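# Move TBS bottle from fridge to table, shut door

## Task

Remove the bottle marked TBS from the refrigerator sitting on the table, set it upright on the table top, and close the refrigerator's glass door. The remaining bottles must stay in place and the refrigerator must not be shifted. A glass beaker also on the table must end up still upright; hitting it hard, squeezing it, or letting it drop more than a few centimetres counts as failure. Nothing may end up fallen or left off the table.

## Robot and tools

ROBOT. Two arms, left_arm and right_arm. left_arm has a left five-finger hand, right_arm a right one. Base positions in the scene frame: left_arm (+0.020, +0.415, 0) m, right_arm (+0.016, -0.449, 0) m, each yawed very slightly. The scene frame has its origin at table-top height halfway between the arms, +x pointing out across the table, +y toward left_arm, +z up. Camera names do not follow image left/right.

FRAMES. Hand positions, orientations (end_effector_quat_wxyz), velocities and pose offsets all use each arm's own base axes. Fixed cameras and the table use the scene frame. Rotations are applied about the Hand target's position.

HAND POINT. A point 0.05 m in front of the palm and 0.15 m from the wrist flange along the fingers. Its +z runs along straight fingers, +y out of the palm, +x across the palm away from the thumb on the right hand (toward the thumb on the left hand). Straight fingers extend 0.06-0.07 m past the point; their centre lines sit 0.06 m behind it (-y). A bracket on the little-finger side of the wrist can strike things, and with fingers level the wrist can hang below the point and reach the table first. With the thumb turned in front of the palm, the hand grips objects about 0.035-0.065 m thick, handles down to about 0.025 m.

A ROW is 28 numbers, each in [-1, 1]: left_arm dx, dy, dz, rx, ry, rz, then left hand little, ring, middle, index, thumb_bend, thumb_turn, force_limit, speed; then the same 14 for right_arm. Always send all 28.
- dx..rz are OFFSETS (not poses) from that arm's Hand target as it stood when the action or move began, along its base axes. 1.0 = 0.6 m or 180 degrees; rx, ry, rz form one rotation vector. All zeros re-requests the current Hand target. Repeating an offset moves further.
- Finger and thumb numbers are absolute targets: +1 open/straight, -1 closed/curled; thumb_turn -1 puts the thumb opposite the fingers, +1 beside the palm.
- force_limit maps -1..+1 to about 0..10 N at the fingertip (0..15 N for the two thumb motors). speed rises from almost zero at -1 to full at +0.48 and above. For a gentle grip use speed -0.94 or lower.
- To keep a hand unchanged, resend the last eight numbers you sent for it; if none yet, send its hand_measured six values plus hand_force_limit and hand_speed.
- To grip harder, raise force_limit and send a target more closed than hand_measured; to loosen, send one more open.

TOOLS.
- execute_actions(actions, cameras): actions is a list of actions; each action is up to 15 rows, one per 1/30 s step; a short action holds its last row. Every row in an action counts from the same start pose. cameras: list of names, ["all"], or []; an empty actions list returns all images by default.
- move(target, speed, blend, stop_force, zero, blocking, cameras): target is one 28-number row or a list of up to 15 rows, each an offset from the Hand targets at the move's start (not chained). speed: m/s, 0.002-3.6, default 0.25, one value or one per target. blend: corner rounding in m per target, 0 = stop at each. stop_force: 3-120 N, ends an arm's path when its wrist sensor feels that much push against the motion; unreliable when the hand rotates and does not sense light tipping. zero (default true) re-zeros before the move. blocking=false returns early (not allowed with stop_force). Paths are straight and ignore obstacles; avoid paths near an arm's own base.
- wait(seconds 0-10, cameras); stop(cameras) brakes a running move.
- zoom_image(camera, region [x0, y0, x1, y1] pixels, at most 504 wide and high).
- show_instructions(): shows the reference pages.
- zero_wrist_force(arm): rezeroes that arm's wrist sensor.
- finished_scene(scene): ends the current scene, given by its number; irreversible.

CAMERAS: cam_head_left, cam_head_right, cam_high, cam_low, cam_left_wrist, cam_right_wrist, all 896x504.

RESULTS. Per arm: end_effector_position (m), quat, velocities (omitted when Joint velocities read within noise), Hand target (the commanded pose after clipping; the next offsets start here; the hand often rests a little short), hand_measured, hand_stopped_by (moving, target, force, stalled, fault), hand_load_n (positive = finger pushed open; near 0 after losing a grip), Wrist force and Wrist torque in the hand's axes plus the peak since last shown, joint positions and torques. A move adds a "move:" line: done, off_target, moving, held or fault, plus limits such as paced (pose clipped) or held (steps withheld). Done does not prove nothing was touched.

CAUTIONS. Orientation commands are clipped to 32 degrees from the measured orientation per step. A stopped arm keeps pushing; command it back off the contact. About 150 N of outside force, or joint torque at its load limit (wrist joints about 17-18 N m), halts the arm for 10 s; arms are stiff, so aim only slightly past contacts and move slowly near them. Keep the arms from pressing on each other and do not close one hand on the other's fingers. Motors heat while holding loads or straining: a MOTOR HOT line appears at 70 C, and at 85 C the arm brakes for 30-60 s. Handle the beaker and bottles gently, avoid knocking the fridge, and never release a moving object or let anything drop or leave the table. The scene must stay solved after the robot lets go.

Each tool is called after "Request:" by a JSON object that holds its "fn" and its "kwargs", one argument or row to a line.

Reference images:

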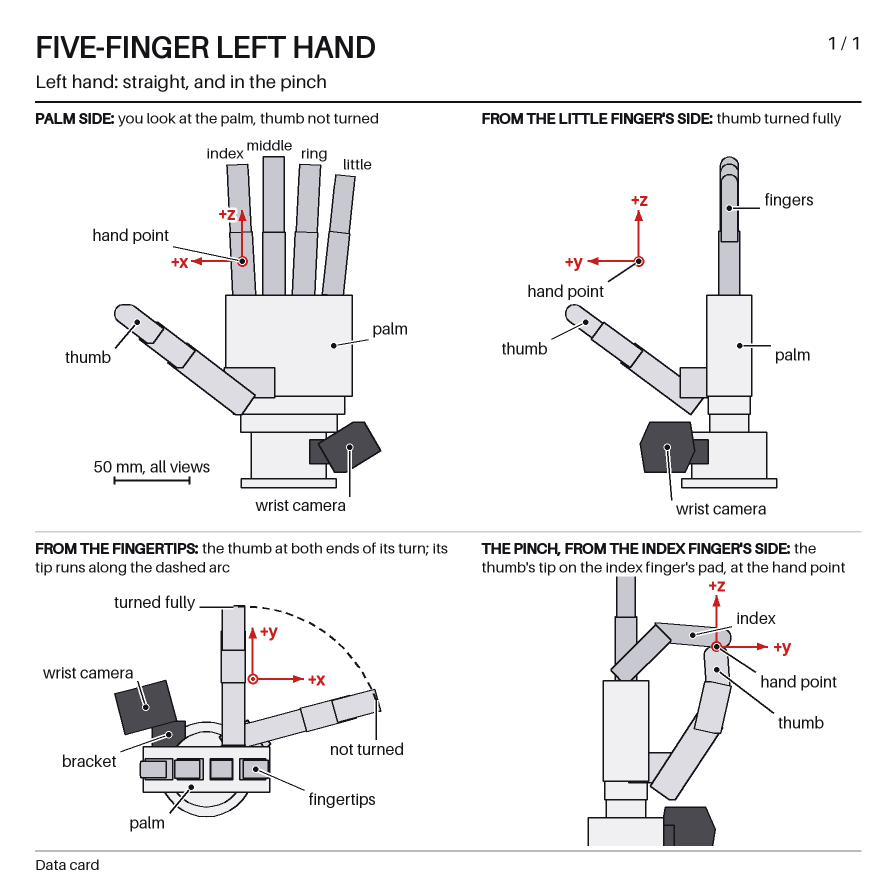

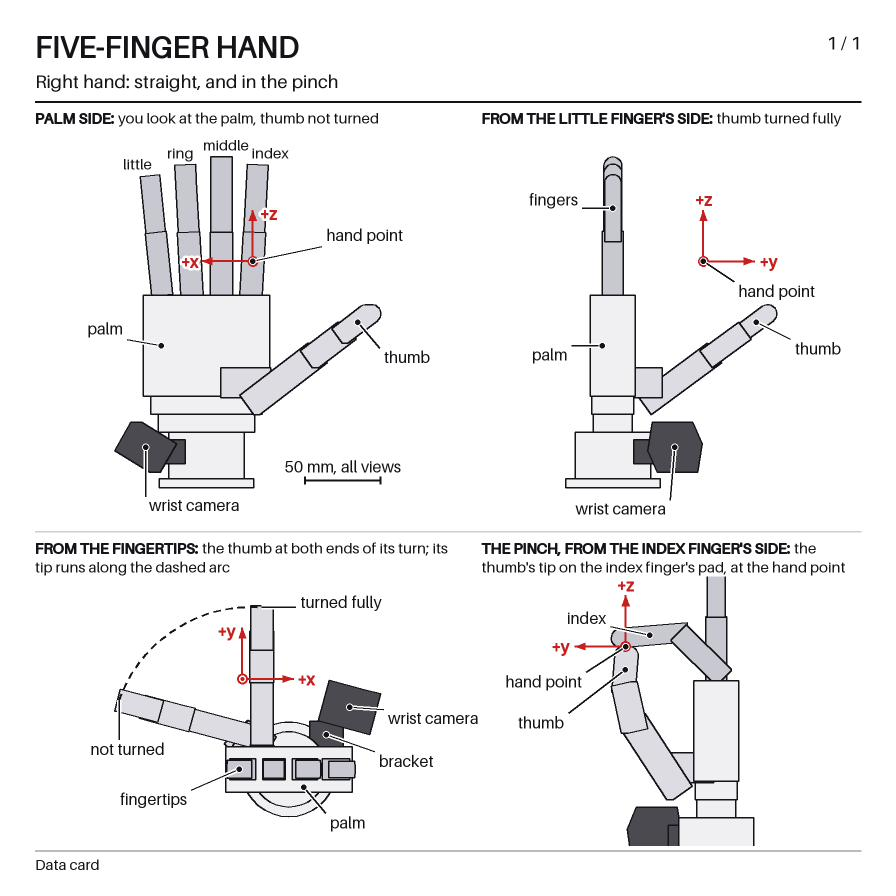

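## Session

Request:
{"fn": "execute_actions", "kwargs": {
  "actions": []
}}

Request:
{"fn": "zoom_image", "kwargs": {
  "camera": "cam_head_left",
  "region": [250, 110, 560, 310]
}}

Scene clock: 0.00 s.
left_arm: end_effector_position=(+0.7645, +0.1400, +0.1529) hand_measured=(+1.000, +1.000, +1.000, +1.000, +1.000, +1.000) hand_load_n=(+0.5, +0.0, +0.0, +0.0, +0.0, +0.0) hand_stopped_by=(target, target, target, target, target, target) hand_force_limit=0.00 hand_speed=-0.80 end_effector_quat_wxyz=(-0.420, +0.549, -0.461, +0.556) | right_arm: end_effector_position=(+0.6140, +0.2328, +0.2675) hand_measured=(+1.000, +1.000, +1.000, +1.000, +1.000, +1.000) hand_load_n=(+0.0, +0.0, +0.0, +0.0, +0.0, +0.0) hand_stopped_by=(target, target, target, target, target, target) hand_force_limit=0.00 hand_speed=-0.80 end_effector_quat_wxyz=(-0.359, +0.842, +0.353, +0.194)
Joint positions: left_arm=[3.746 -2.102 -1.627 3.692 -0.914 2.938] | right_arm=[-0.074 -0.877 0.893 1.529 0.732 0.714]
Joint velocities: within noise
Joint torques (N m): no reading
Motor temperatures (°C): left_arm=[22 26 25 29 35 34] | right_arm=[30 30 27 33 30 28]
Wrist force (N): no reading
Wrist torque (N m): no reading
Wrist force, peak (N): no reading
Hand target: left_arm +0.7645, +0.1400, +0.1529; -0.420, +0.549, -0.461, +0.556 | right_arm +0.6140, +0.2328, +0.2675; -0.359, +0.842, +0.353, +0.194
camera_calibration:
cam_left_wrist: T_world_to_cam=[[0.031601, -0.0237136, 0.999219, -0.175992], [-0.600205, -0.799846, -0.0000000872, 0.560707], [0.799222, -0.599737, -0.039509, -0.406019], [0, 0, 0, 1]] pos_world=[0.6666, 0.200802, 0.159813]
cam_right_wrist: T_world_to_cam=[[0.873293, -0.348492, -0.340459, -0.364932], [-0.442956, -0.85891, -0.257028, 0.540401], [-0.202851, 0.375269, -0.904447, 0.394783], [0, 0, 0, 1]] pos_world=[0.638149, 0.18883, 0.371714]

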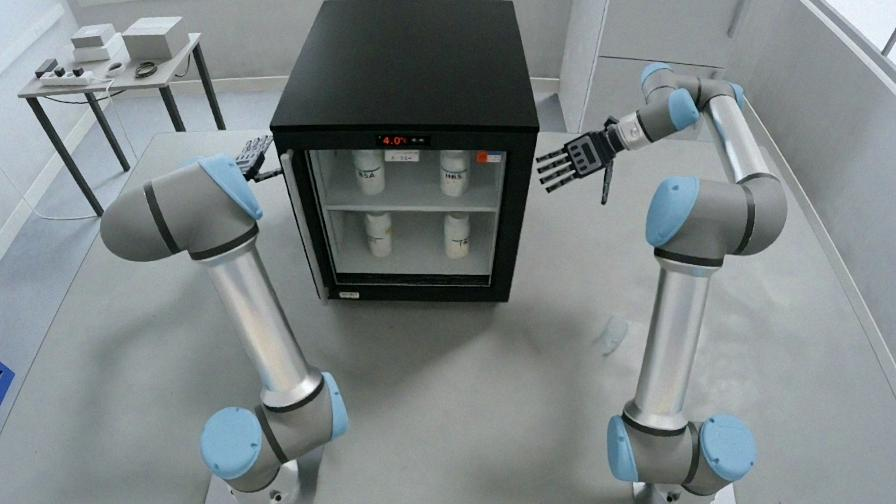

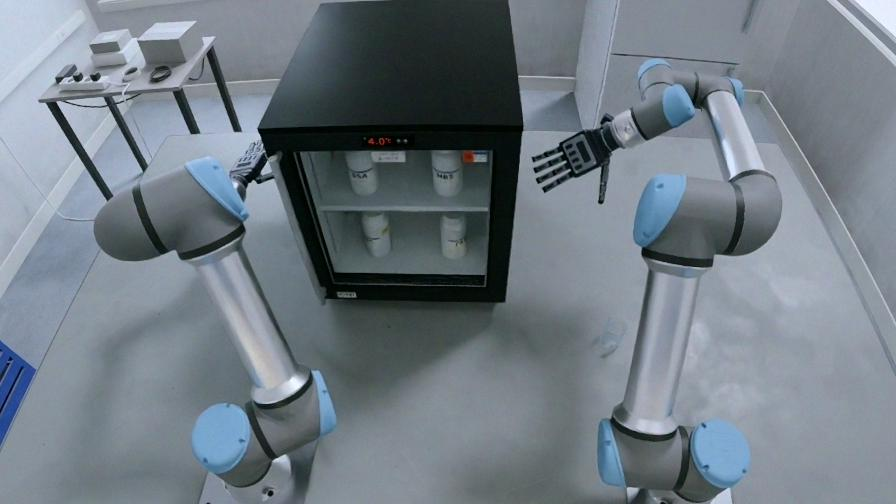

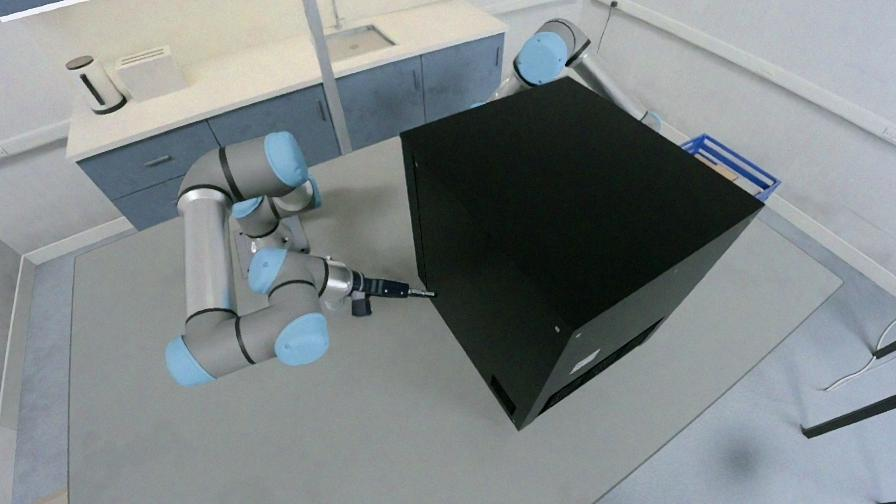

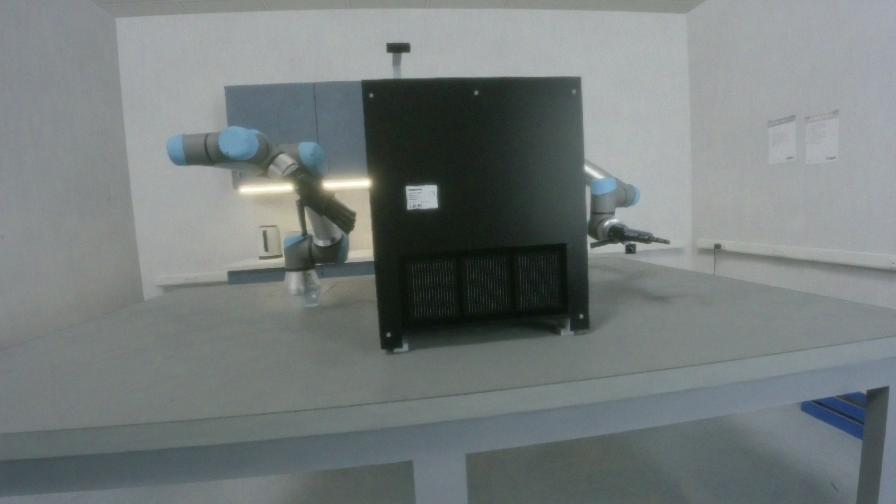

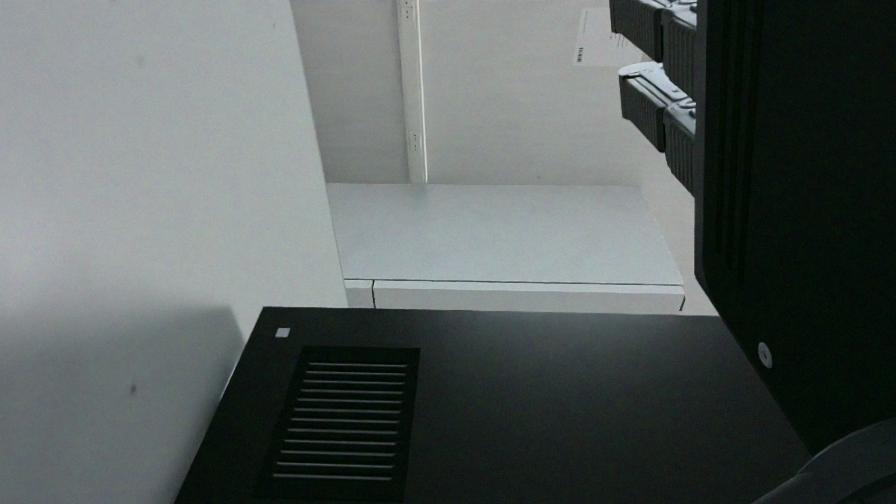

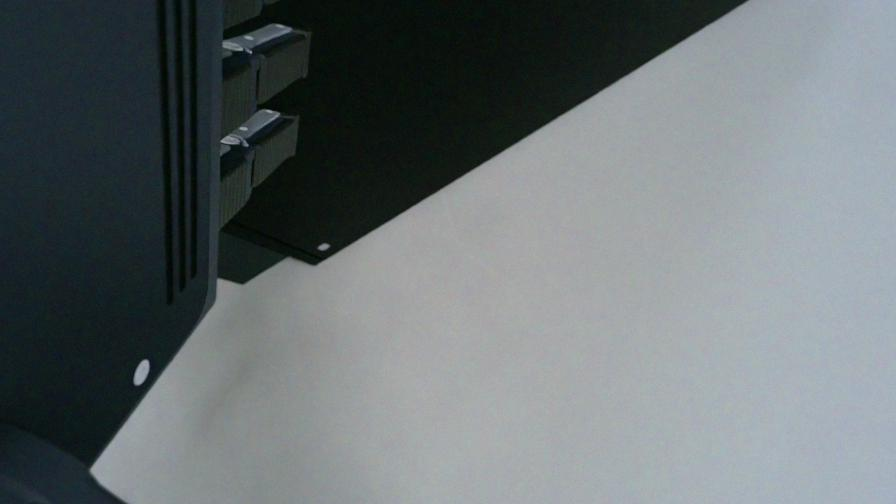

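Scaled by 1.626 from the camera's 896x504 image, which has a finer 1280x720 frame.

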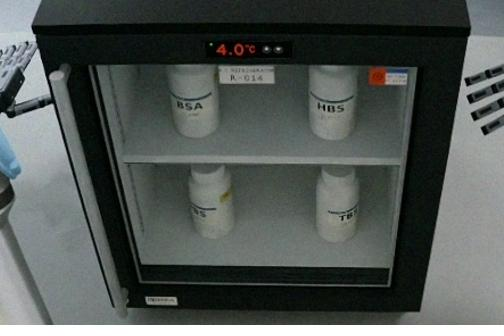

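Request:
{"fn": "zoom_image", "kwargs": {
  "camera": "cam_head_left",
  "region": [340, 140, 480, 270]
}}

Request:
{"fn": "zoom_image", "kwargs": {
  "camera": "cam_head_right",
  "region": [340, 140, 480, 270]
}}

Request:
{"fn": "zoom_image", "kwargs": {
  "camera": "cam_head_left",
  "region": [250, 100, 350, 200]
}}

Request:
{"fn": "zoom_image", "kwargs": {
  "camera": "cam_head_left",
  "region": [290, 220, 390, 320]
}}

Request:
{"fn": "zoom_image", "kwargs": {
  "camera": "cam_head_left",
  "region": [430, 220, 530, 320]
}}

Request:
{"fn": "zoom_image", "kwargs": {
  "camera": "cam_head_left",
  "region": [570, 290, 670, 390]
}}

Scaled by 3.600 from the camera's 896x504 image, which has a finer 1280x720 frame.

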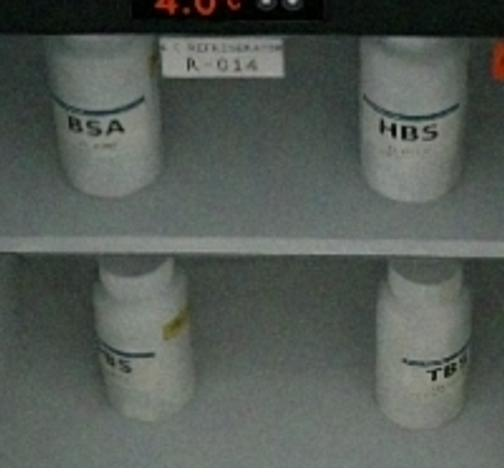

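Scaled by 3.600 from the camera's 896x504 image, which has a finer 1280x720 frame.

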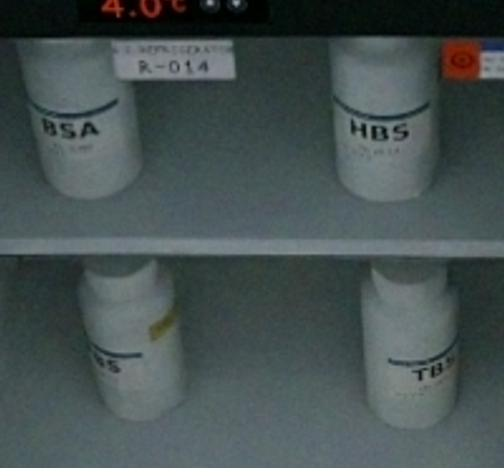

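Scaled by 5.040 from the camera's 896x504 image, which has a finer 1280x720 frame.

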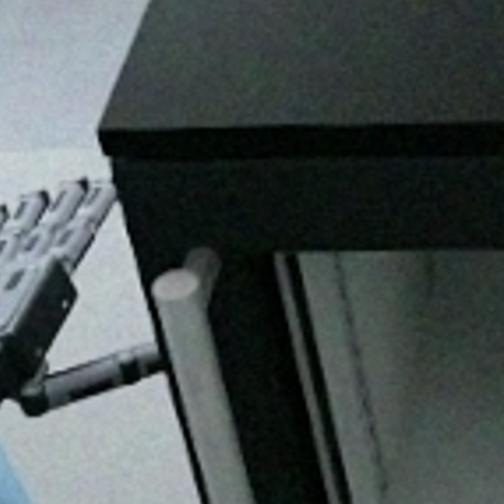

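Scaled by 5.040 from the camera's 896x504 image, which has a finer 1280x720 frame.

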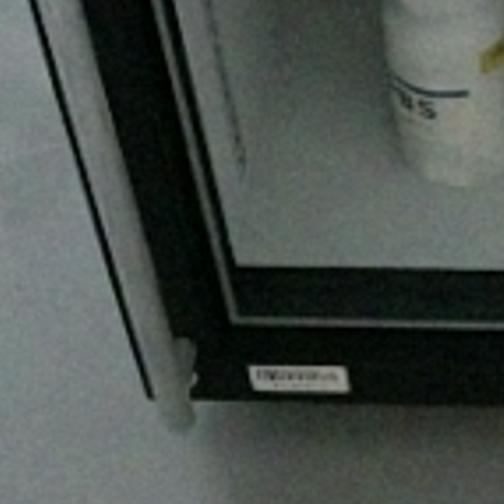

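Scaled by 5.040 from the camera's 896x504 image, which has a finer 1280x720 frame.

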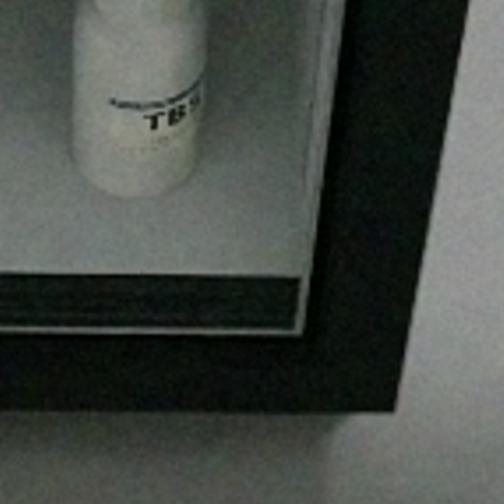

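Scaled by 5.040 from the camera's 896x504 image, which has a finer 1280x720 frame.

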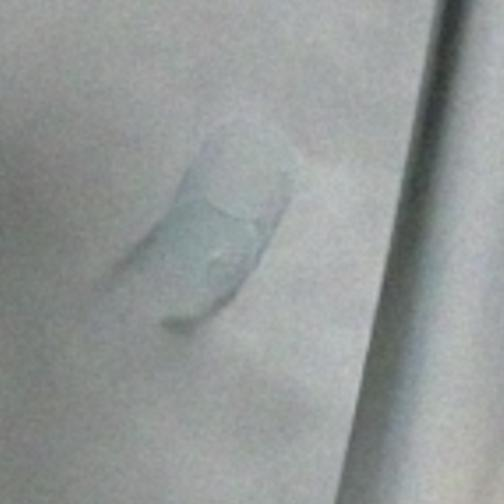

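Request:
{"fn": "move", "kwargs": {
  "target": [-0.4007,-0.0012,0.2452,-0.429,-0.0065,0.0323,1,1,1,1,1,1,0,-0.8,-0.365,-0.1023,0.2542,0.2163,0.6357,-0.5311,1,1,1,1,1,1,0,-0.8],
  "speed": 0.4,
  "cameras": ["cam_head_left","cam_high"]
}}

Scene clock: 130.83 s.
left_arm: end_effector_position=(+0.5241, +0.1392, +0.3000) hand_measured=(+1.000, +1.000, +1.000, +1.000, +1.000, +1.000) hand_load_n=(+0.0, +0.0, +0.0, +0.0, +0.0, +0.0) hand_stopped_by=(target, target, target, target, target, target) hand_force_limit=0.00 hand_speed=-0.80 end_effector_quat_wxyz=(-0.015, +0.707, +0.017, +0.707) | right_arm: end_effector_position=(+0.3950, +0.1714, +0.4200) hand_measured=(+1.000, +1.000, +1.000, +1.000, +1.000, +1.000) hand_load_n=(+0.0, +0.0, +0.0, +0.0, +0.0, -0.5) hand_stopped_by=(target, target, target, target, target, target) hand_force_limit=0.00 hand_speed=-0.80 end_effector_quat_wxyz=(+0.426, -0.454, +0.737, +0.262)
Joint positions: left_arm=[4.163 -1.514 -2.217 3.733 -0.595 1.568] | right_arm=[-0.572 -1.48 1.699 1.531 0.532 2.933]
Joint torques (N m): left_arm=[-0.12 5.44 37.11 3.62 -0.62 -0.99] | right_arm=[-1.18 -20.71 -29.25 0.63 -2.57 2.23]
Wrist force (N): left_arm=[-1.6 0.8 0.4] | right_arm=[-0.7 -0.5 -0.2]
Wrist torque (N m): left_arm=[0.26 0.11 0.03] | right_arm=[0.04 0.43 0.08]
Wrist force, peak (N): left_arm=[2.7 0.9 1.2] | right_arm=[-1.1 0.1 -0.9]
Hand target: left_arm +0.5241, +0.1392, +0.3001; -0.015, +0.707, +0.017, +0.707 | right_arm +0.3950, +0.1714, +0.4200; +0.426, -0.454, +0.737, +0.262
Off the commanded pose: left_arm 0.000 m, 0 deg | right_arm 0.000 m, 0 deg.
move: done
Images, in order (width x height): cam_head_left 896x504, cam_high 896x504.

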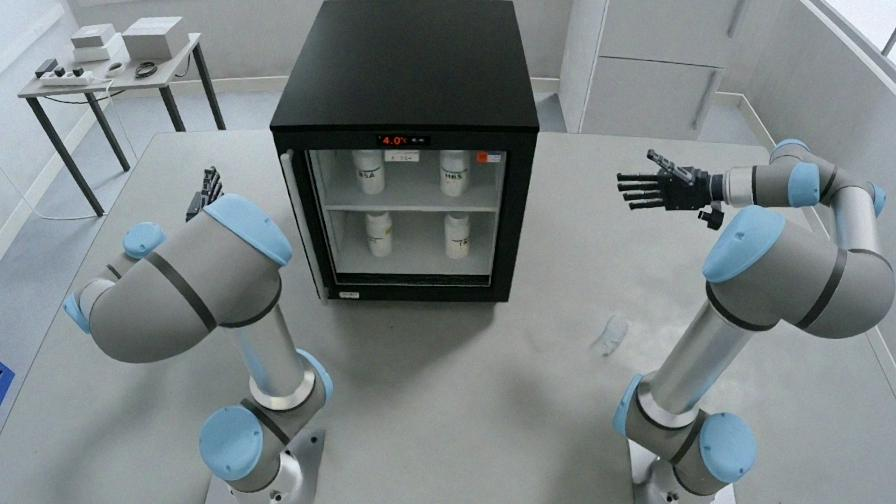

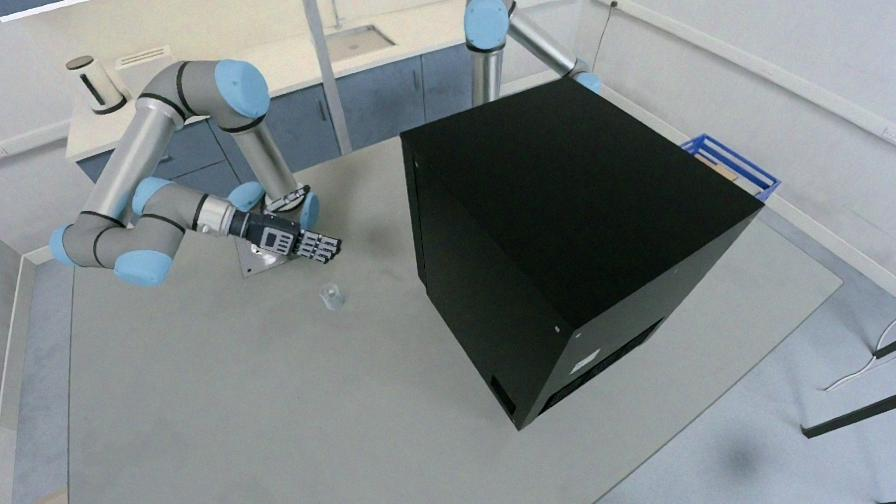

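Request:
{"fn": "move", "kwargs": {
  "target": [
    [-0.252,0.0383,0,0,0,-0.25,1,1,1,1,1,1,0,-0.8,-0.2423,0.1533,0,0.0406,-0.0183,0.0278,0.5,0.5,0.5,0.5,1,1,0,-0.5],
    [-0.3755,0.0405,0,0,0,-0.5,1,1,1,1,1,1,0,-0.8,-0.309,0.45,-0.0333,0.0774,-0.0309,0.0552,0.5,0.5,0.5,0.5,1,1,0,-0.5],
    [-0.3755,0.0405,0,0,0,-0.5,1,1,1,1,1,1,0,-0.8,-0.1933,0.9163,-0.0333,0.1379,-0.0938,-0.0813,0.5,0.5,0.5,0.5,1,1,0,-0.5]
  ],
  "speed": 0.3,
  "blend": [0.03,0.03,0],
  "cameras": ["cam_head_left","cam_left_wrist","cam_right_wrist"]
}}

Request:
{"fn": "zoom_image", "kwargs": {
  "camera": "cam_left_wrist",
  "region": [420, 0, 680, 240]
}}

Scene clock: 142.87 s.
left_arm: end_effector_position=(+0.2988, +0.1635, +0.3001) hand_measured=(+1.000, +1.000, +1.000, +1.000, +1.000, +1.000) hand_load_n=(+0.0, +0.0, +0.0, +0.0, +0.0, +0.0) hand_stopped_by=(target, target, target, target, target, target) hand_force_limit=0.00 hand_speed=-0.80 end_effector_quat_wxyz=(+0.489, +0.512, -0.488, +0.511) | right_arm: end_effector_position=(+0.2790, +0.7210, +0.4000) hand_measured=(+0.500, +0.500, +0.500, +0.500, +1.000, +1.000) hand_load_n=(+0.0, +0.0, +0.0, +0.0, +0.0, +0.0) hand_stopped_by=(target, target, target, target, target, target) hand_force_limit=0.00 hand_speed=-0.50 end_effector_quat_wxyz=(+0.645, -0.289, +0.645, +0.289)
Joint positions: left_arm=[4.265 -2.001 -1.618 3.618 1.078 1.569] | right_arm=[1.003 -1.279 1.539 -0.259 1.732 4.712]
Joint torques (N m): left_arm=[0.47 53.58 1.65 1.43 1.34 0.79] | right_arm=[5.83 -18.25 -35.31 -3.87 1 -2.44]
Wrist force (N): left_arm=[-1.4 1.0 0.1] | right_arm=[-1.1 -0.5 -0.5]
Wrist torque (N m): left_arm=[0.24 0.06 -0.09] | right_arm=[0.14 0.48 0.12]
Wrist force, peak (N): left_arm=[-1.7 2.0 1.1] | right_arm=[0.0 -1.9 -2.0]
Hand target: left_arm +0.2988, +0.1635, +0.3001; +0.489, +0.512, -0.488, +0.511 | right_arm +0.2790, +0.7212, +0.4000; +0.645, -0.289, +0.645, +0.289
Off the commanded pose: left_arm 0.000 m, 0 deg | right_arm 0.000 m, 0 deg.
move: done
camera_calibration:
cam_left_wrist: T_world_to_cam=[[0.969133, 0.0403232, 0.243219, -0.371412], [-0.224962, 0.548246, 0.805493, -0.274177], [-0.100864, -0.835345, 0.540394, 0.119584], [0, 0, 0, 1]] pos_world=[0.31033, 0.265186, 0.24656]
cam_right_wrist: T_world_to_cam=[[-0.703153, 0.671459, -0.23392, -0.195346], [-0.494004, -0.224714, 0.839919, -0.0363873], [0.511406, 0.706149, 0.489712, -0.732039], [0, 0, 0, 1]] pos_world=[0.219036, 0.639918, 0.343355]
Images, in order (width x height): cam_head_left 896x504, cam_left_wrist 896x504, cam_right_wrist 896x504.

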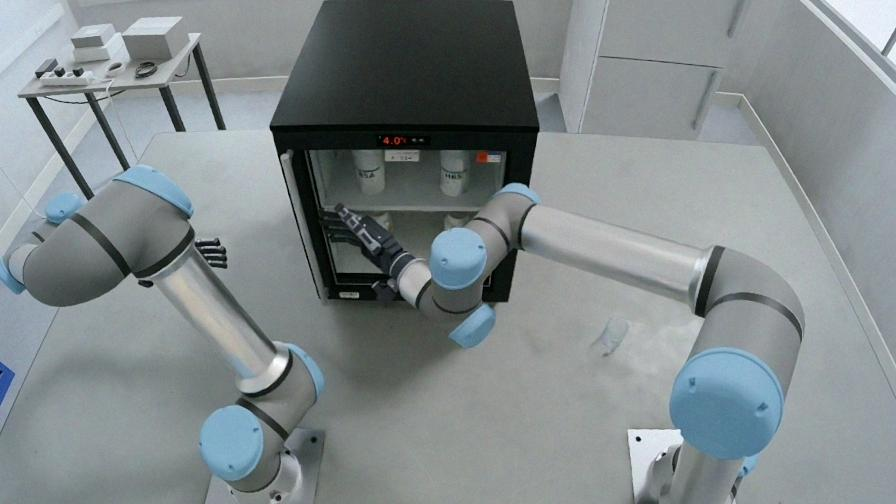

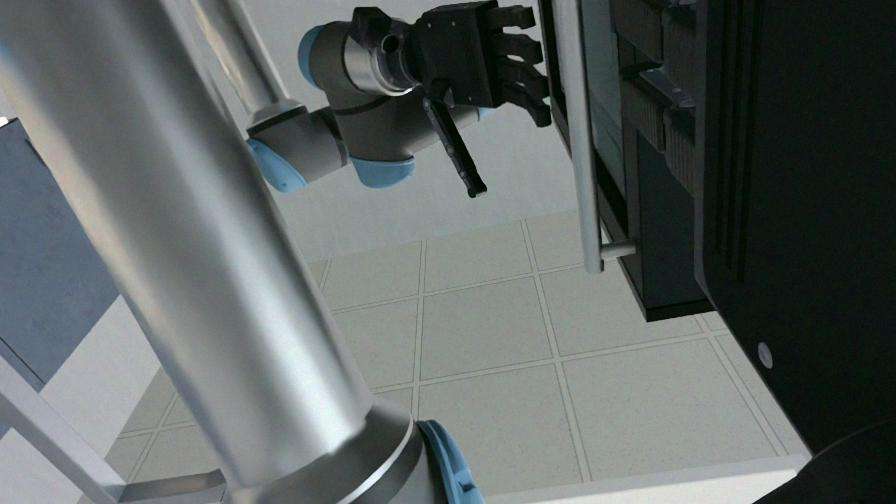

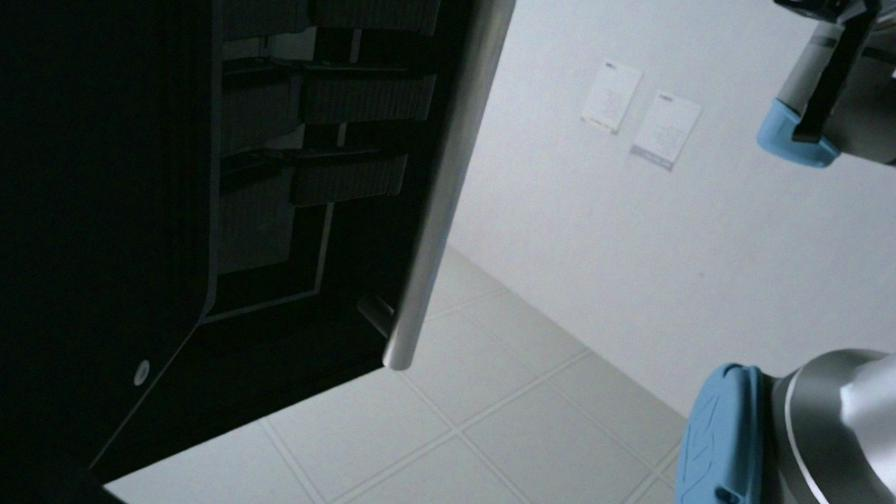

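Scaled by 1.938 from the camera's 896x504 image, which has a finer 1280x720 frame.

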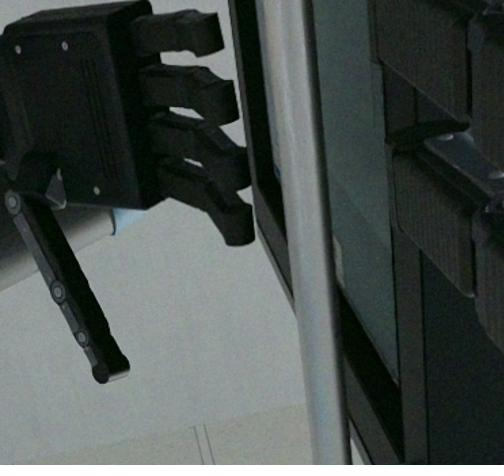

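Request:
{"fn": "move", "kwargs": {
  "target": [0,0,0,0,0,0,1,1,1,1,1,1,0,-0.8,0.05,0.0278,0,0,0,0,0.5,0.5,0.5,0.5,1,1,0,-0.5],
  "speed": 0.1,
  "stop_force": 6,
  "cameras": ["cam_left_wrist"]
}}

Request:
{"fn": "zoom_image", "kwargs": {
  "camera": "cam_left_wrist",
  "region": [420, 0, 680, 240]
}}

Scene clock: 162.57 s.
left_arm: end_effector_position=(+0.2988, +0.1635, +0.3001) hand_measured=(+1.000, +1.000, +1.000, +1.000, +1.000, +1.000) hand_load_n=(+0.0, +0.0, +0.0, +0.0, +0.0, +0.0) hand_stopped_by=(target, target, target, target, target, target) hand_force_limit=0.00 hand_speed=-0.80 end_effector_quat_wxyz=(+0.489, +0.512, -0.488, +0.511) | right_arm: end_effector_position=(+0.3090, +0.7379, +0.4000) hand_measured=(+0.500, +0.500, +0.500, +0.500, +1.000, +1.000) hand_load_n=(+0.0, +0.0, -0.5, +0.0, +0.0, +0.0) hand_stopped_by=(target, target, target, target, target, target) hand_force_limit=0.00 hand_speed=-0.50 end_effector_quat_wxyz=(+0.645, -0.289, +0.645, +0.289)
Joint positions: left_arm=[4.265 -2.001 -1.618 3.618 1.078 1.569] | right_arm=[0.972 -1.219 1.457 -0.238 1.701 4.712]
Joint torques (N m): left_arm=[-4.11 53.18 1.93 1.21 1.25 -0.76] | right_arm=[6.8 -49.95 -6.17 -3.88 -0.61 -2.08]
Wrist force (N): left_arm=[-1.3 1.3 0.2] | right_arm=[-1.1 -0.2 -0.5]
Wrist torque (N m): left_arm=[0.29 0.06 -0.10] | right_arm=[0.19 0.48 0.08]
Wrist force, peak (N): left_arm=[-1.6 1.3 0.1] | right_arm=[-0.7 1.7 -1.6]
Hand target: left_arm +0.2988, +0.1635, +0.3001; +0.489, +0.512, -0.488, +0.511 | right_arm +0.3090, +0.7379, +0.4000; +0.645, -0.289, +0.645, +0.289
Off the commanded pose: left_arm 0.000 m, 0 deg | right_arm 0.000 m, 0 deg.
move: done
camera_calibration:
cam_left_wrist: T_world_to_cam=[[0.969133, 0.0403232, 0.243219, -0.371412], [-0.224962, 0.548246, 0.805493, -0.274177], [-0.100864, -0.835345, 0.540394, 0.119584], [0, 0, 0, 1]] pos_world=[0.31033, 0.265186, 0.24656]
Images, in order (width x height): cam_left_wrist 896x504.

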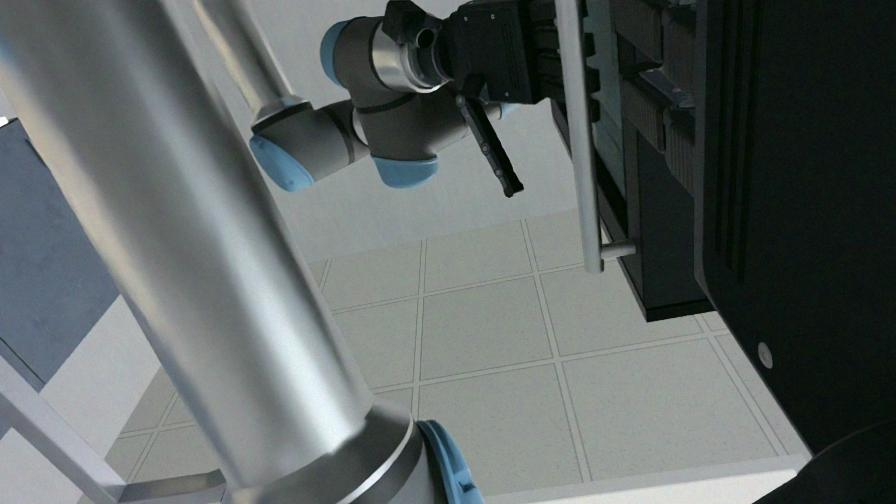

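Scaled by 1.938 from the camera's 896x504 image, which has a finer 1280x720 frame.

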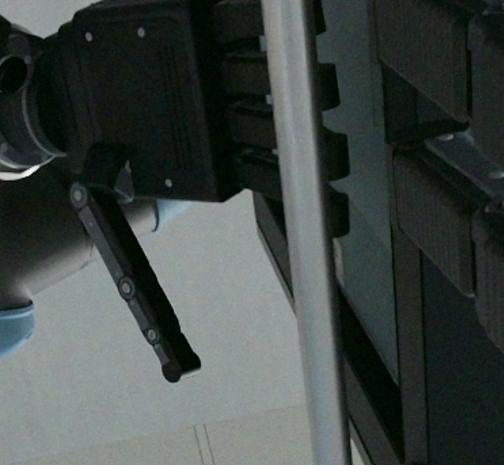

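Request:
{"fn": "move", "kwargs": {
  "target": [0,0,0,0,0,0,1,1,1,1,1,1,0,-0.8,-0.0053,0.0965,0,0,0,0,0.5,0.5,0.5,0.5,1,1,0,-0.5],
  "speed": 0.07,
  "stop_force": 6
}}

Request:
{"fn": "move", "kwargs": {
  "target": [0,0,0,0,0,0,1,1,1,1,1,1,0,-0.8,0,0,0,0,0,0,-0.2,-0.2,-0.2,-0.2,1,1,0,-0.8],
  "speed": 0.05,
  "cameras": ["cam_left_wrist","cam_right_wrist"]
}}

Scene clock: 170.43 s.
left_arm: end_effector_position=(+0.2988, +0.1635, +0.3001) hand_measured=(+1.000, +1.000, +1.000, +1.000, +1.000, +1.000) hand_load_n=(+0.0, +0.0, +0.0, +0.0, +0.0, +0.0) hand_stopped_by=(target, target, target, target, target, target) hand_force_limit=0.00 hand_speed=-0.80 end_effector_quat_wxyz=(+0.489, +0.512, -0.488, +0.511) | right_arm: end_effector_position=(+0.3058, +0.7958, +0.4001) hand_measured=(+0.500, +0.500, +0.500, +0.500, +1.000, +1.000) hand_load_n=(+0.0, +0.0, +0.0, +0.0, +0.0, +0.0) hand_stopped_by=(target, target, target, target, target, target) hand_force_limit=0.00 hand_speed=-0.50 end_effector_quat_wxyz=(+0.645, -0.289, +0.645, +0.289)
Joint positions: left_arm=[4.265 -2.001 -1.618 3.618 1.078 1.569] | right_arm=[1.033 -1.089 1.268 -0.18 1.762 4.712]
Joint torques (N m): left_arm=[-4.67 52.57 2.39 1.21 1.1 -0.62] | right_arm=[-8.65 -56.72 -6.27 -3.86 0.69 -0.47]
Wrist force (N): left_arm=[-1.2 0.9 0.3] | right_arm=[-1.4 -0.6 -0.4]
Wrist torque (N m): left_arm=[0.23 0.04 -0.08] | right_arm=[0.13 0.54 0.05]
Wrist force, peak (N): left_arm=[-1.7 1.3 0.3] | right_arm=[-1.6 -2.5 0.5]
Hand target: left_arm +0.2988, +0.1635, +0.3001; +0.489, +0.512, -0.488, +0.511 | right_arm +0.3058, +0.7958, +0.4000; +0.645, -0.289, +0.645, +0.289
Off the commanded pose: left_arm 0.000 m, 0 deg | right_arm 0.000 m, 0 deg.
move: done

Scene clock: 171.50 s.
left_arm: end_effector_position=(+0.2988, +0.1635, +0.3001) hand_measured=(+1.000, +1.000, +1.000, +1.000, +1.000, +1.000) hand_load_n=(+0.0, +0.0, +0.0, +0.0, +0.0, +0.0) hand_stopped_by=(target, target, target, target, target, target) hand_force_limit=0.00 hand_speed=-0.80 end_effector_quat_wxyz=(+0.489, +0.512, -0.488, +0.511) | right_arm: end_effector_position=(+0.3058, +0.7958, +0.4000) hand_measured=(+0.244, +0.244, +0.060, +0.060, +1.000, +1.000) hand_load_n=(+0.0, -4.0, +7.0, +5.5, +0.0, -0.5) hand_stopped_by=(force, force, force, force, target, target) hand_force_limit=0.00 hand_speed=-0.80 end_effector_quat_wxyz=(+0.645, -0.289, +0.645, +0.289)
Joint positions: left_arm=[4.265 -2.001 -1.618 3.618 1.078 1.569] | right_arm=[1.033 -1.089 1.268 -0.18 1.762 4.712]
Joint torques (N m): left_arm=[-5.02 53.15 2.23 1.21 1.02 -0.77] | right_arm=[7.17 -55.35 -6.36 -0.24 -0.11 1.56]
Wrist force (N): left_arm=[-1.5 1.1 0.3] | right_arm=[-2.0 -0.2 0.3]
Wrist torque (N m): left_arm=[0.25 0.08 -0.10] | right_arm=[0.55 0.94 0.28]
Wrist force, peak (N): left_arm=[-1.5 1.3 0.1] | right_arm=[-1.6 -5.3 15.0]
Hand target: left_arm +0.2988, +0.1635, +0.3001; +0.489, +0.512, -0.488, +0.511 | right_arm +0.3058, +0.7958, +0.4000; +0.645, -0.289, +0.645, +0.289
Off the commanded pose: left_arm 0.000 m, 0 deg | right_arm 0.000 m, 0 deg.
move: done
camera_calibration:
cam_left_wrist: T_world_to_cam=[[0.969133, 0.0403232, 0.243219, -0.371412], [-0.224962, 0.548246, 0.805493, -0.274177], [-0.100864, -0.835345, 0.540394, 0.119584], [0, 0, 0, 1]] pos_world=[0.31033, 0.265186, 0.24656]
cam_right_wrist: T_world_to_cam=[[-0.703221, 0.671384, -0.233932, -0.226558], [-0.494112, -0.22493, 0.839798, -0.00615227], [0.511208, 0.706152, 0.489914, -0.798687], [0, 0, 0, 1]] pos_world=[0.245935, 0.714718, 0.343455]
Images, in order (width x height): cam_left_wrist 896x504, cam_right_wrist 896x504.

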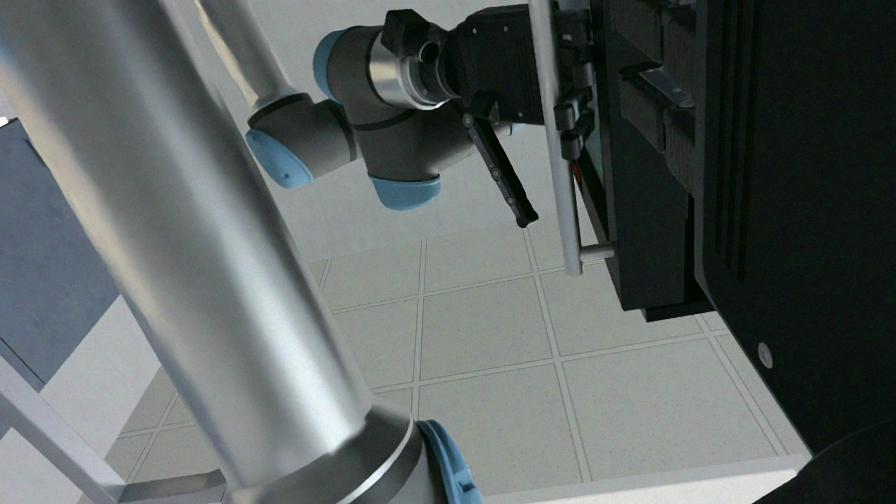

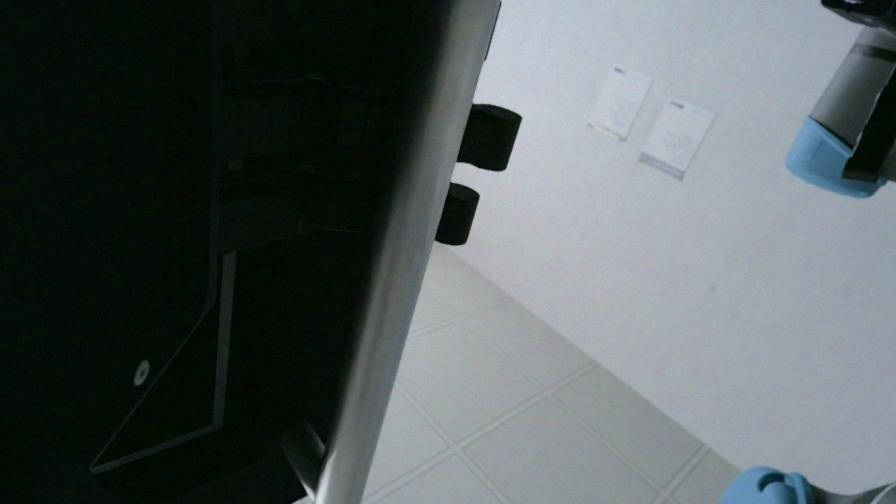

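Request:
{"fn": "move", "kwargs": {
  "target": [
    [0,0,0,0,0,0,1,1,1,1,1,1,0,-0.8,-0.1200,-0.0393,0,0,0,0.0556,-0.2,-0.2,-0.2,-0.2,1,1,0,-0.8],
    [0,0,0,0,0,0,1,1,1,1,1,1,0,-0.8,-0.2315,-0.0990,0,0,0,0.1111,-0.2,-0.2,-0.2,-0.2,1,1,0,-0.8],
    [0,0,0,0,0,0,1,1,1,1,1,1,0,-0.8,-0.3307,-0.1770,0,0,0,0.1667,-0.2,-0.2,-0.2,-0.2,1,1,0,-0.8],
    [0,0,0,0,0,0,1,1,1,1,1,1,0,-0.8,-0.4148,-0.2712,0,0,0,0.2222,-0.2,-0.2,-0.2,-0.2,1,1,0,-0.8],
    [0,0,0,0,0,0,1,1,1,1,1,1,0,-0.8,-0.4815,-0.3785,0,0,0,0.2778,-0.2,-0.2,-0.2,-0.2,1,1,0,-0.8],
    [0,0,0,0,0,0,1,1,1,1,1,1,0,-0.8,-0.5287,-0.4955,0,0,0,0.3333,-0.2,-0.2,-0.2,-0.2,1,1,0,-0.8],
    [0,0,0,0,0,0,1,1,1,1,1,1,0,-0.8,-0.5440,-0.5568,0,0,0,0.3611,-0.2,-0.2,-0.2,-0.2,1,1,0,-0.8]
  ],
  "speed": 0.12,
  "stop_force": 50,
  "cameras": ["cam_head_left"]
}}

Scene clock: 193.97 s.
left_arm: end_effector_position=(+0.2988, +0.1635, +0.3001) hand_measured=(+1.000, +1.000, +1.000, +1.000, +1.000, +1.000) hand_load_n=(+0.0, +0.0, +0.0, +0.0, +0.0, +0.0) hand_stopped_by=(target, target, target, target, target, target) hand_force_limit=0.00 hand_speed=-0.80 end_effector_quat_wxyz=(+0.489, +0.512, -0.488, +0.511) | right_arm: end_effector_position=(-0.0206, +0.4617, +0.4000) hand_measured=(+0.244, +0.244, +0.060, +0.058, +1.000, +1.000) hand_load_n=(+0.0, +0.0, +0.5, +0.0, +0.0, +0.0) hand_stopped_by=(force, force, force, force, target, target) hand_force_limit=0.00 hand_speed=-0.80 end_effector_quat_wxyz=(-0.389, +0.591, -0.389, -0.590)
Joint positions: left_arm=[4.265 -2.001 -1.618 3.618 1.078 1.569] | right_arm=[0.609 -1.866 2.124 -0.258 0.203 4.712]
Joint torques (N m): left_arm=[-5.04 53.01 2.37 1.09 0.85 -0.7] | right_arm=[-7.59 -0.53 -36.18 -2.07 1.02 -2.59]
Wrist force (N): left_arm=[-1.3 1.0 0.3] | right_arm=[-0.8 -0.9 -0.2]
Wrist torque (N m): left_arm=[0.24 0.06 -0.09] | right_arm=[0.08 0.46 0.08]
Wrist force, peak (N): left_arm=[-1.7 1.2 0.5] | right_arm=[1.7 -7.6 -4.2]
Hand target: left_arm +0.2988, +0.1635, +0.3001; +0.489, +0.512, -0.488, +0.511 | right_arm -0.0206, +0.4617, +0.4000; -0.389, +0.591, -0.389, -0.590
Off the commanded pose: left_arm 0.000 m, 0 deg | right_arm 0.000 m, 0 deg.
move: done
Images, in order (width x height): cam_head_left 896x504.

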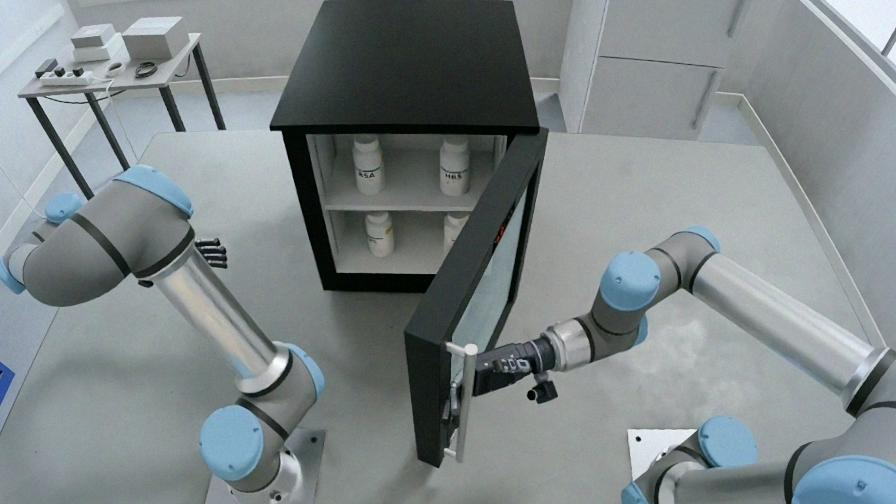

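Request:
{"fn": "move", "kwargs": {
  "target": [
    [0.0057,-0.3413,0.1337,0,0,0.0667,1,1,1,1,1,-1,0,-0.5,0,0,0,0,0,0,-0.2,-0.2,-0.2,-0.2,1,1,0,-0.8],
    [0.0505,-0.5895,0.1337,0,0,0.2222,1,1,1,1,1,-1,0,-0.5,0,0,0,0,0,0,-0.2,-0.2,-0.2,-0.2,1,1,0,-0.8],
    [0.0915,-0.7543,0.1003,0,0,0.3611,1,1,1,1,1,-1,0,-0.5,0,0,0,0,0,0,-0.2,-0.2,-0.2,-0.2,1,1,0,-0.8]
  ],
  "speed": 0.3,
  "blend": [0.03,0.03,0]
}}

Request:
{"fn": "move", "kwargs": {
  "target": [
    [0.0363,-0.0651,-0.2,0.0227,0.0627,0.0277,1,1,1,1,1,-1,0,-0.5,0,0,0,0,0,0,-0.2,-0.2,-0.2,-0.2,1,1,0,-0.8],
    [0.0789,-0.0565,-0.2667,0.0227,0.0627,0.0277,1,1,1,1,1,-1,0,-0.5,0,0,0,0,0,0,-0.2,-0.2,-0.2,-0.2,1,1,0,-0.8]
  ],
  "speed": 0.15,
  "blend": [0.01,0],
  "cameras": ["cam_left_wrist","cam_head_left"]
}}

Scene clock: 212.67 s.
left_arm: end_effector_position=(+0.3537, -0.2890, +0.3602) hand_measured=(+1.000, +1.000, +1.000, +1.000, +1.000, -1.000) hand_load_n=(+0.0, +0.0, +0.0, +0.0, +0.0, -0.5) hand_stopped_by=(target, target, target, target, target, target) hand_force_limit=0.00 hand_speed=-0.50 end_effector_quat_wxyz=(+0.138, +0.694, -0.137, +0.694) | right_arm: end_effector_position=(-0.0206, +0.4617, +0.4000) hand_measured=(+0.244, +0.244, +0.060, +0.058, +1.000, +1.000) hand_load_n=(+0.0, +0.0, +0.0, +0.0, +0.0, +0.0) hand_stopped_by=(force, force, force, force, target, target) hand_force_limit=0.00 hand_speed=-0.80 end_effector_quat_wxyz=(-0.389, +0.591, -0.389, -0.590)
Joint positions: left_arm=[3.109 -0.993 -2.379 3.373 -1.213 1.568] | right_arm=[0.609 -1.866 2.124 -0.258 0.203 4.712]
Joint torques (N m): left_arm=[-4.62 3.06 5.21 2.84 -1.08 -0.84] | right_arm=[-7.88 0.73 -36.99 -1.98 0.69 -2.45]
Wrist force (N): left_arm=[-1.1 0.5 0.2] | right_arm=[-0.9 -0.9 -0.4]
Wrist torque (N m): left_arm=[0.15 0.07 0.07] | right_arm=[0.09 0.48 0.07]
Wrist force, peak (N): left_arm=[-1.5 6.7 0.5] | right_arm=[-1.1 -1.3 -0.2]
Hand target: left_arm +0.3537, -0.2890, +0.3602; +0.138, +0.694, -0.137, +0.694 | right_arm -0.0206, +0.4617, +0.4000; -0.389, +0.591, -0.389, -0.590
Off the commanded pose: left_arm 0.000 m, 0 deg | right_arm 0.000 m, 0 deg.
move: done

Scene clock: 214.30 s.
left_arm: end_effector_position=(+0.4009, -0.3229, +0.2002) hand_measured=(+1.000, +1.000, +1.000, +1.000, +1.000, -1.000) hand_load_n=(+0.0, +0.0, +0.0, +0.0, +0.0, -0.5) hand_stopped_by=(target, target, target, target, target, target) hand_force_limit=0.00 hand_speed=-0.50 end_effector_quat_wxyz=(+0.096, +0.768, -0.117, +0.622) | right_arm: end_effector_position=(-0.0206, +0.4617, +0.4000) hand_measured=(+0.244, +0.244, +0.060, +0.058, +1.000, +1.000) hand_load_n=(+0.0, +0.0, +0.5, +0.0, +0.0, +0.0) hand_stopped_by=(force, force, force, force, target, target) hand_force_limit=0.00 hand_speed=-0.80 end_effector_quat_wxyz=(-0.389, +0.591, -0.389, -0.590)
Joint positions: left_arm=[2.861 -1.471 -2.416 3.678 -1.549 1.573] | right_arm=[0.609 -1.866 2.124 -0.258 0.203 4.712]
Joint torques (N m): left_arm=[5.49 2.05 34.13 3.75 0.84 -0.73] | right_arm=[-5.69 1.07 -35.42 -1.96 0.95 -2.67]
Wrist force (N): left_arm=[-1.2 0.3 0.6] | right_arm=[-0.3 -0.9 -0.1]
Wrist torque (N m): left_arm=[0.13 0.15 0.05] | right_arm=[0.08 0.40 0.11]
Wrist force, peak (N): left_arm=[-4.0 -0.3 0.9] | right_arm=[-0.7 -1.2 -0.3]
Hand target: left_arm +0.4010, -0.3229, +0.2002; +0.096, +0.768, -0.117, +0.622 | right_arm -0.0206, +0.4617, +0.4000; -0.389, +0.591, -0.389, -0.590
Off the commanded pose: left_arm 0.000 m, 0 deg | right_arm 0.000 m, 0 deg.
move: done
camera_calibration:
cam_left_wrist: T_world_to_cam=[[0.341743, 0.909381, 0.237145, 0.106852], [-0.420468, -0.0777243, 0.903972, -0.0475137], [0.840487, -0.408638, 0.355804, -0.425076], [0, 0, 0, 1]] pos_world=[0.300777, -0.274565, 0.168855]
Images, in order (width x height): cam_head_left 896x504, cam_left_wrist 896x504.

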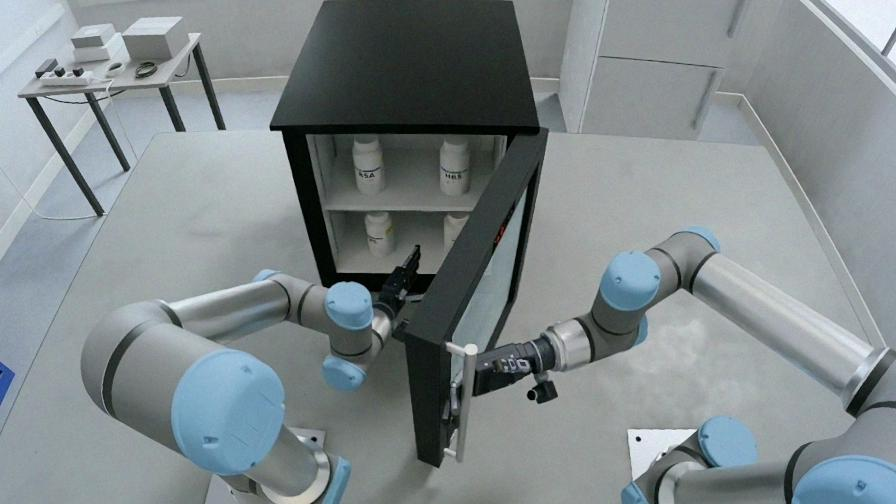

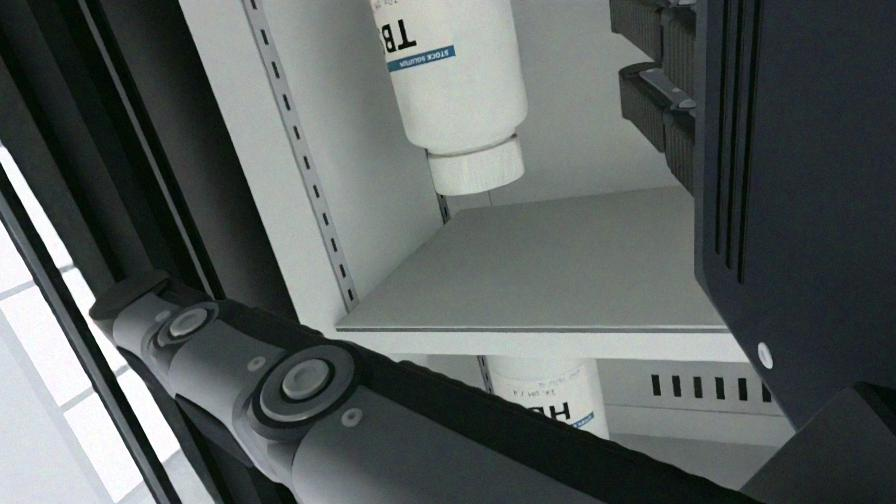

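Request:
{"fn": "zoom_image", "kwargs": {
  "camera": "cam_left_wrist",
  "region": [350, 0, 570, 220]
}}

Scaled by 2.291 from the camera's 896x504 image, which has a finer 1280x720 frame.

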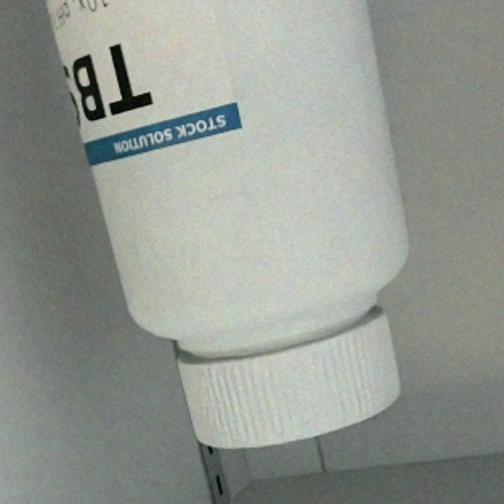

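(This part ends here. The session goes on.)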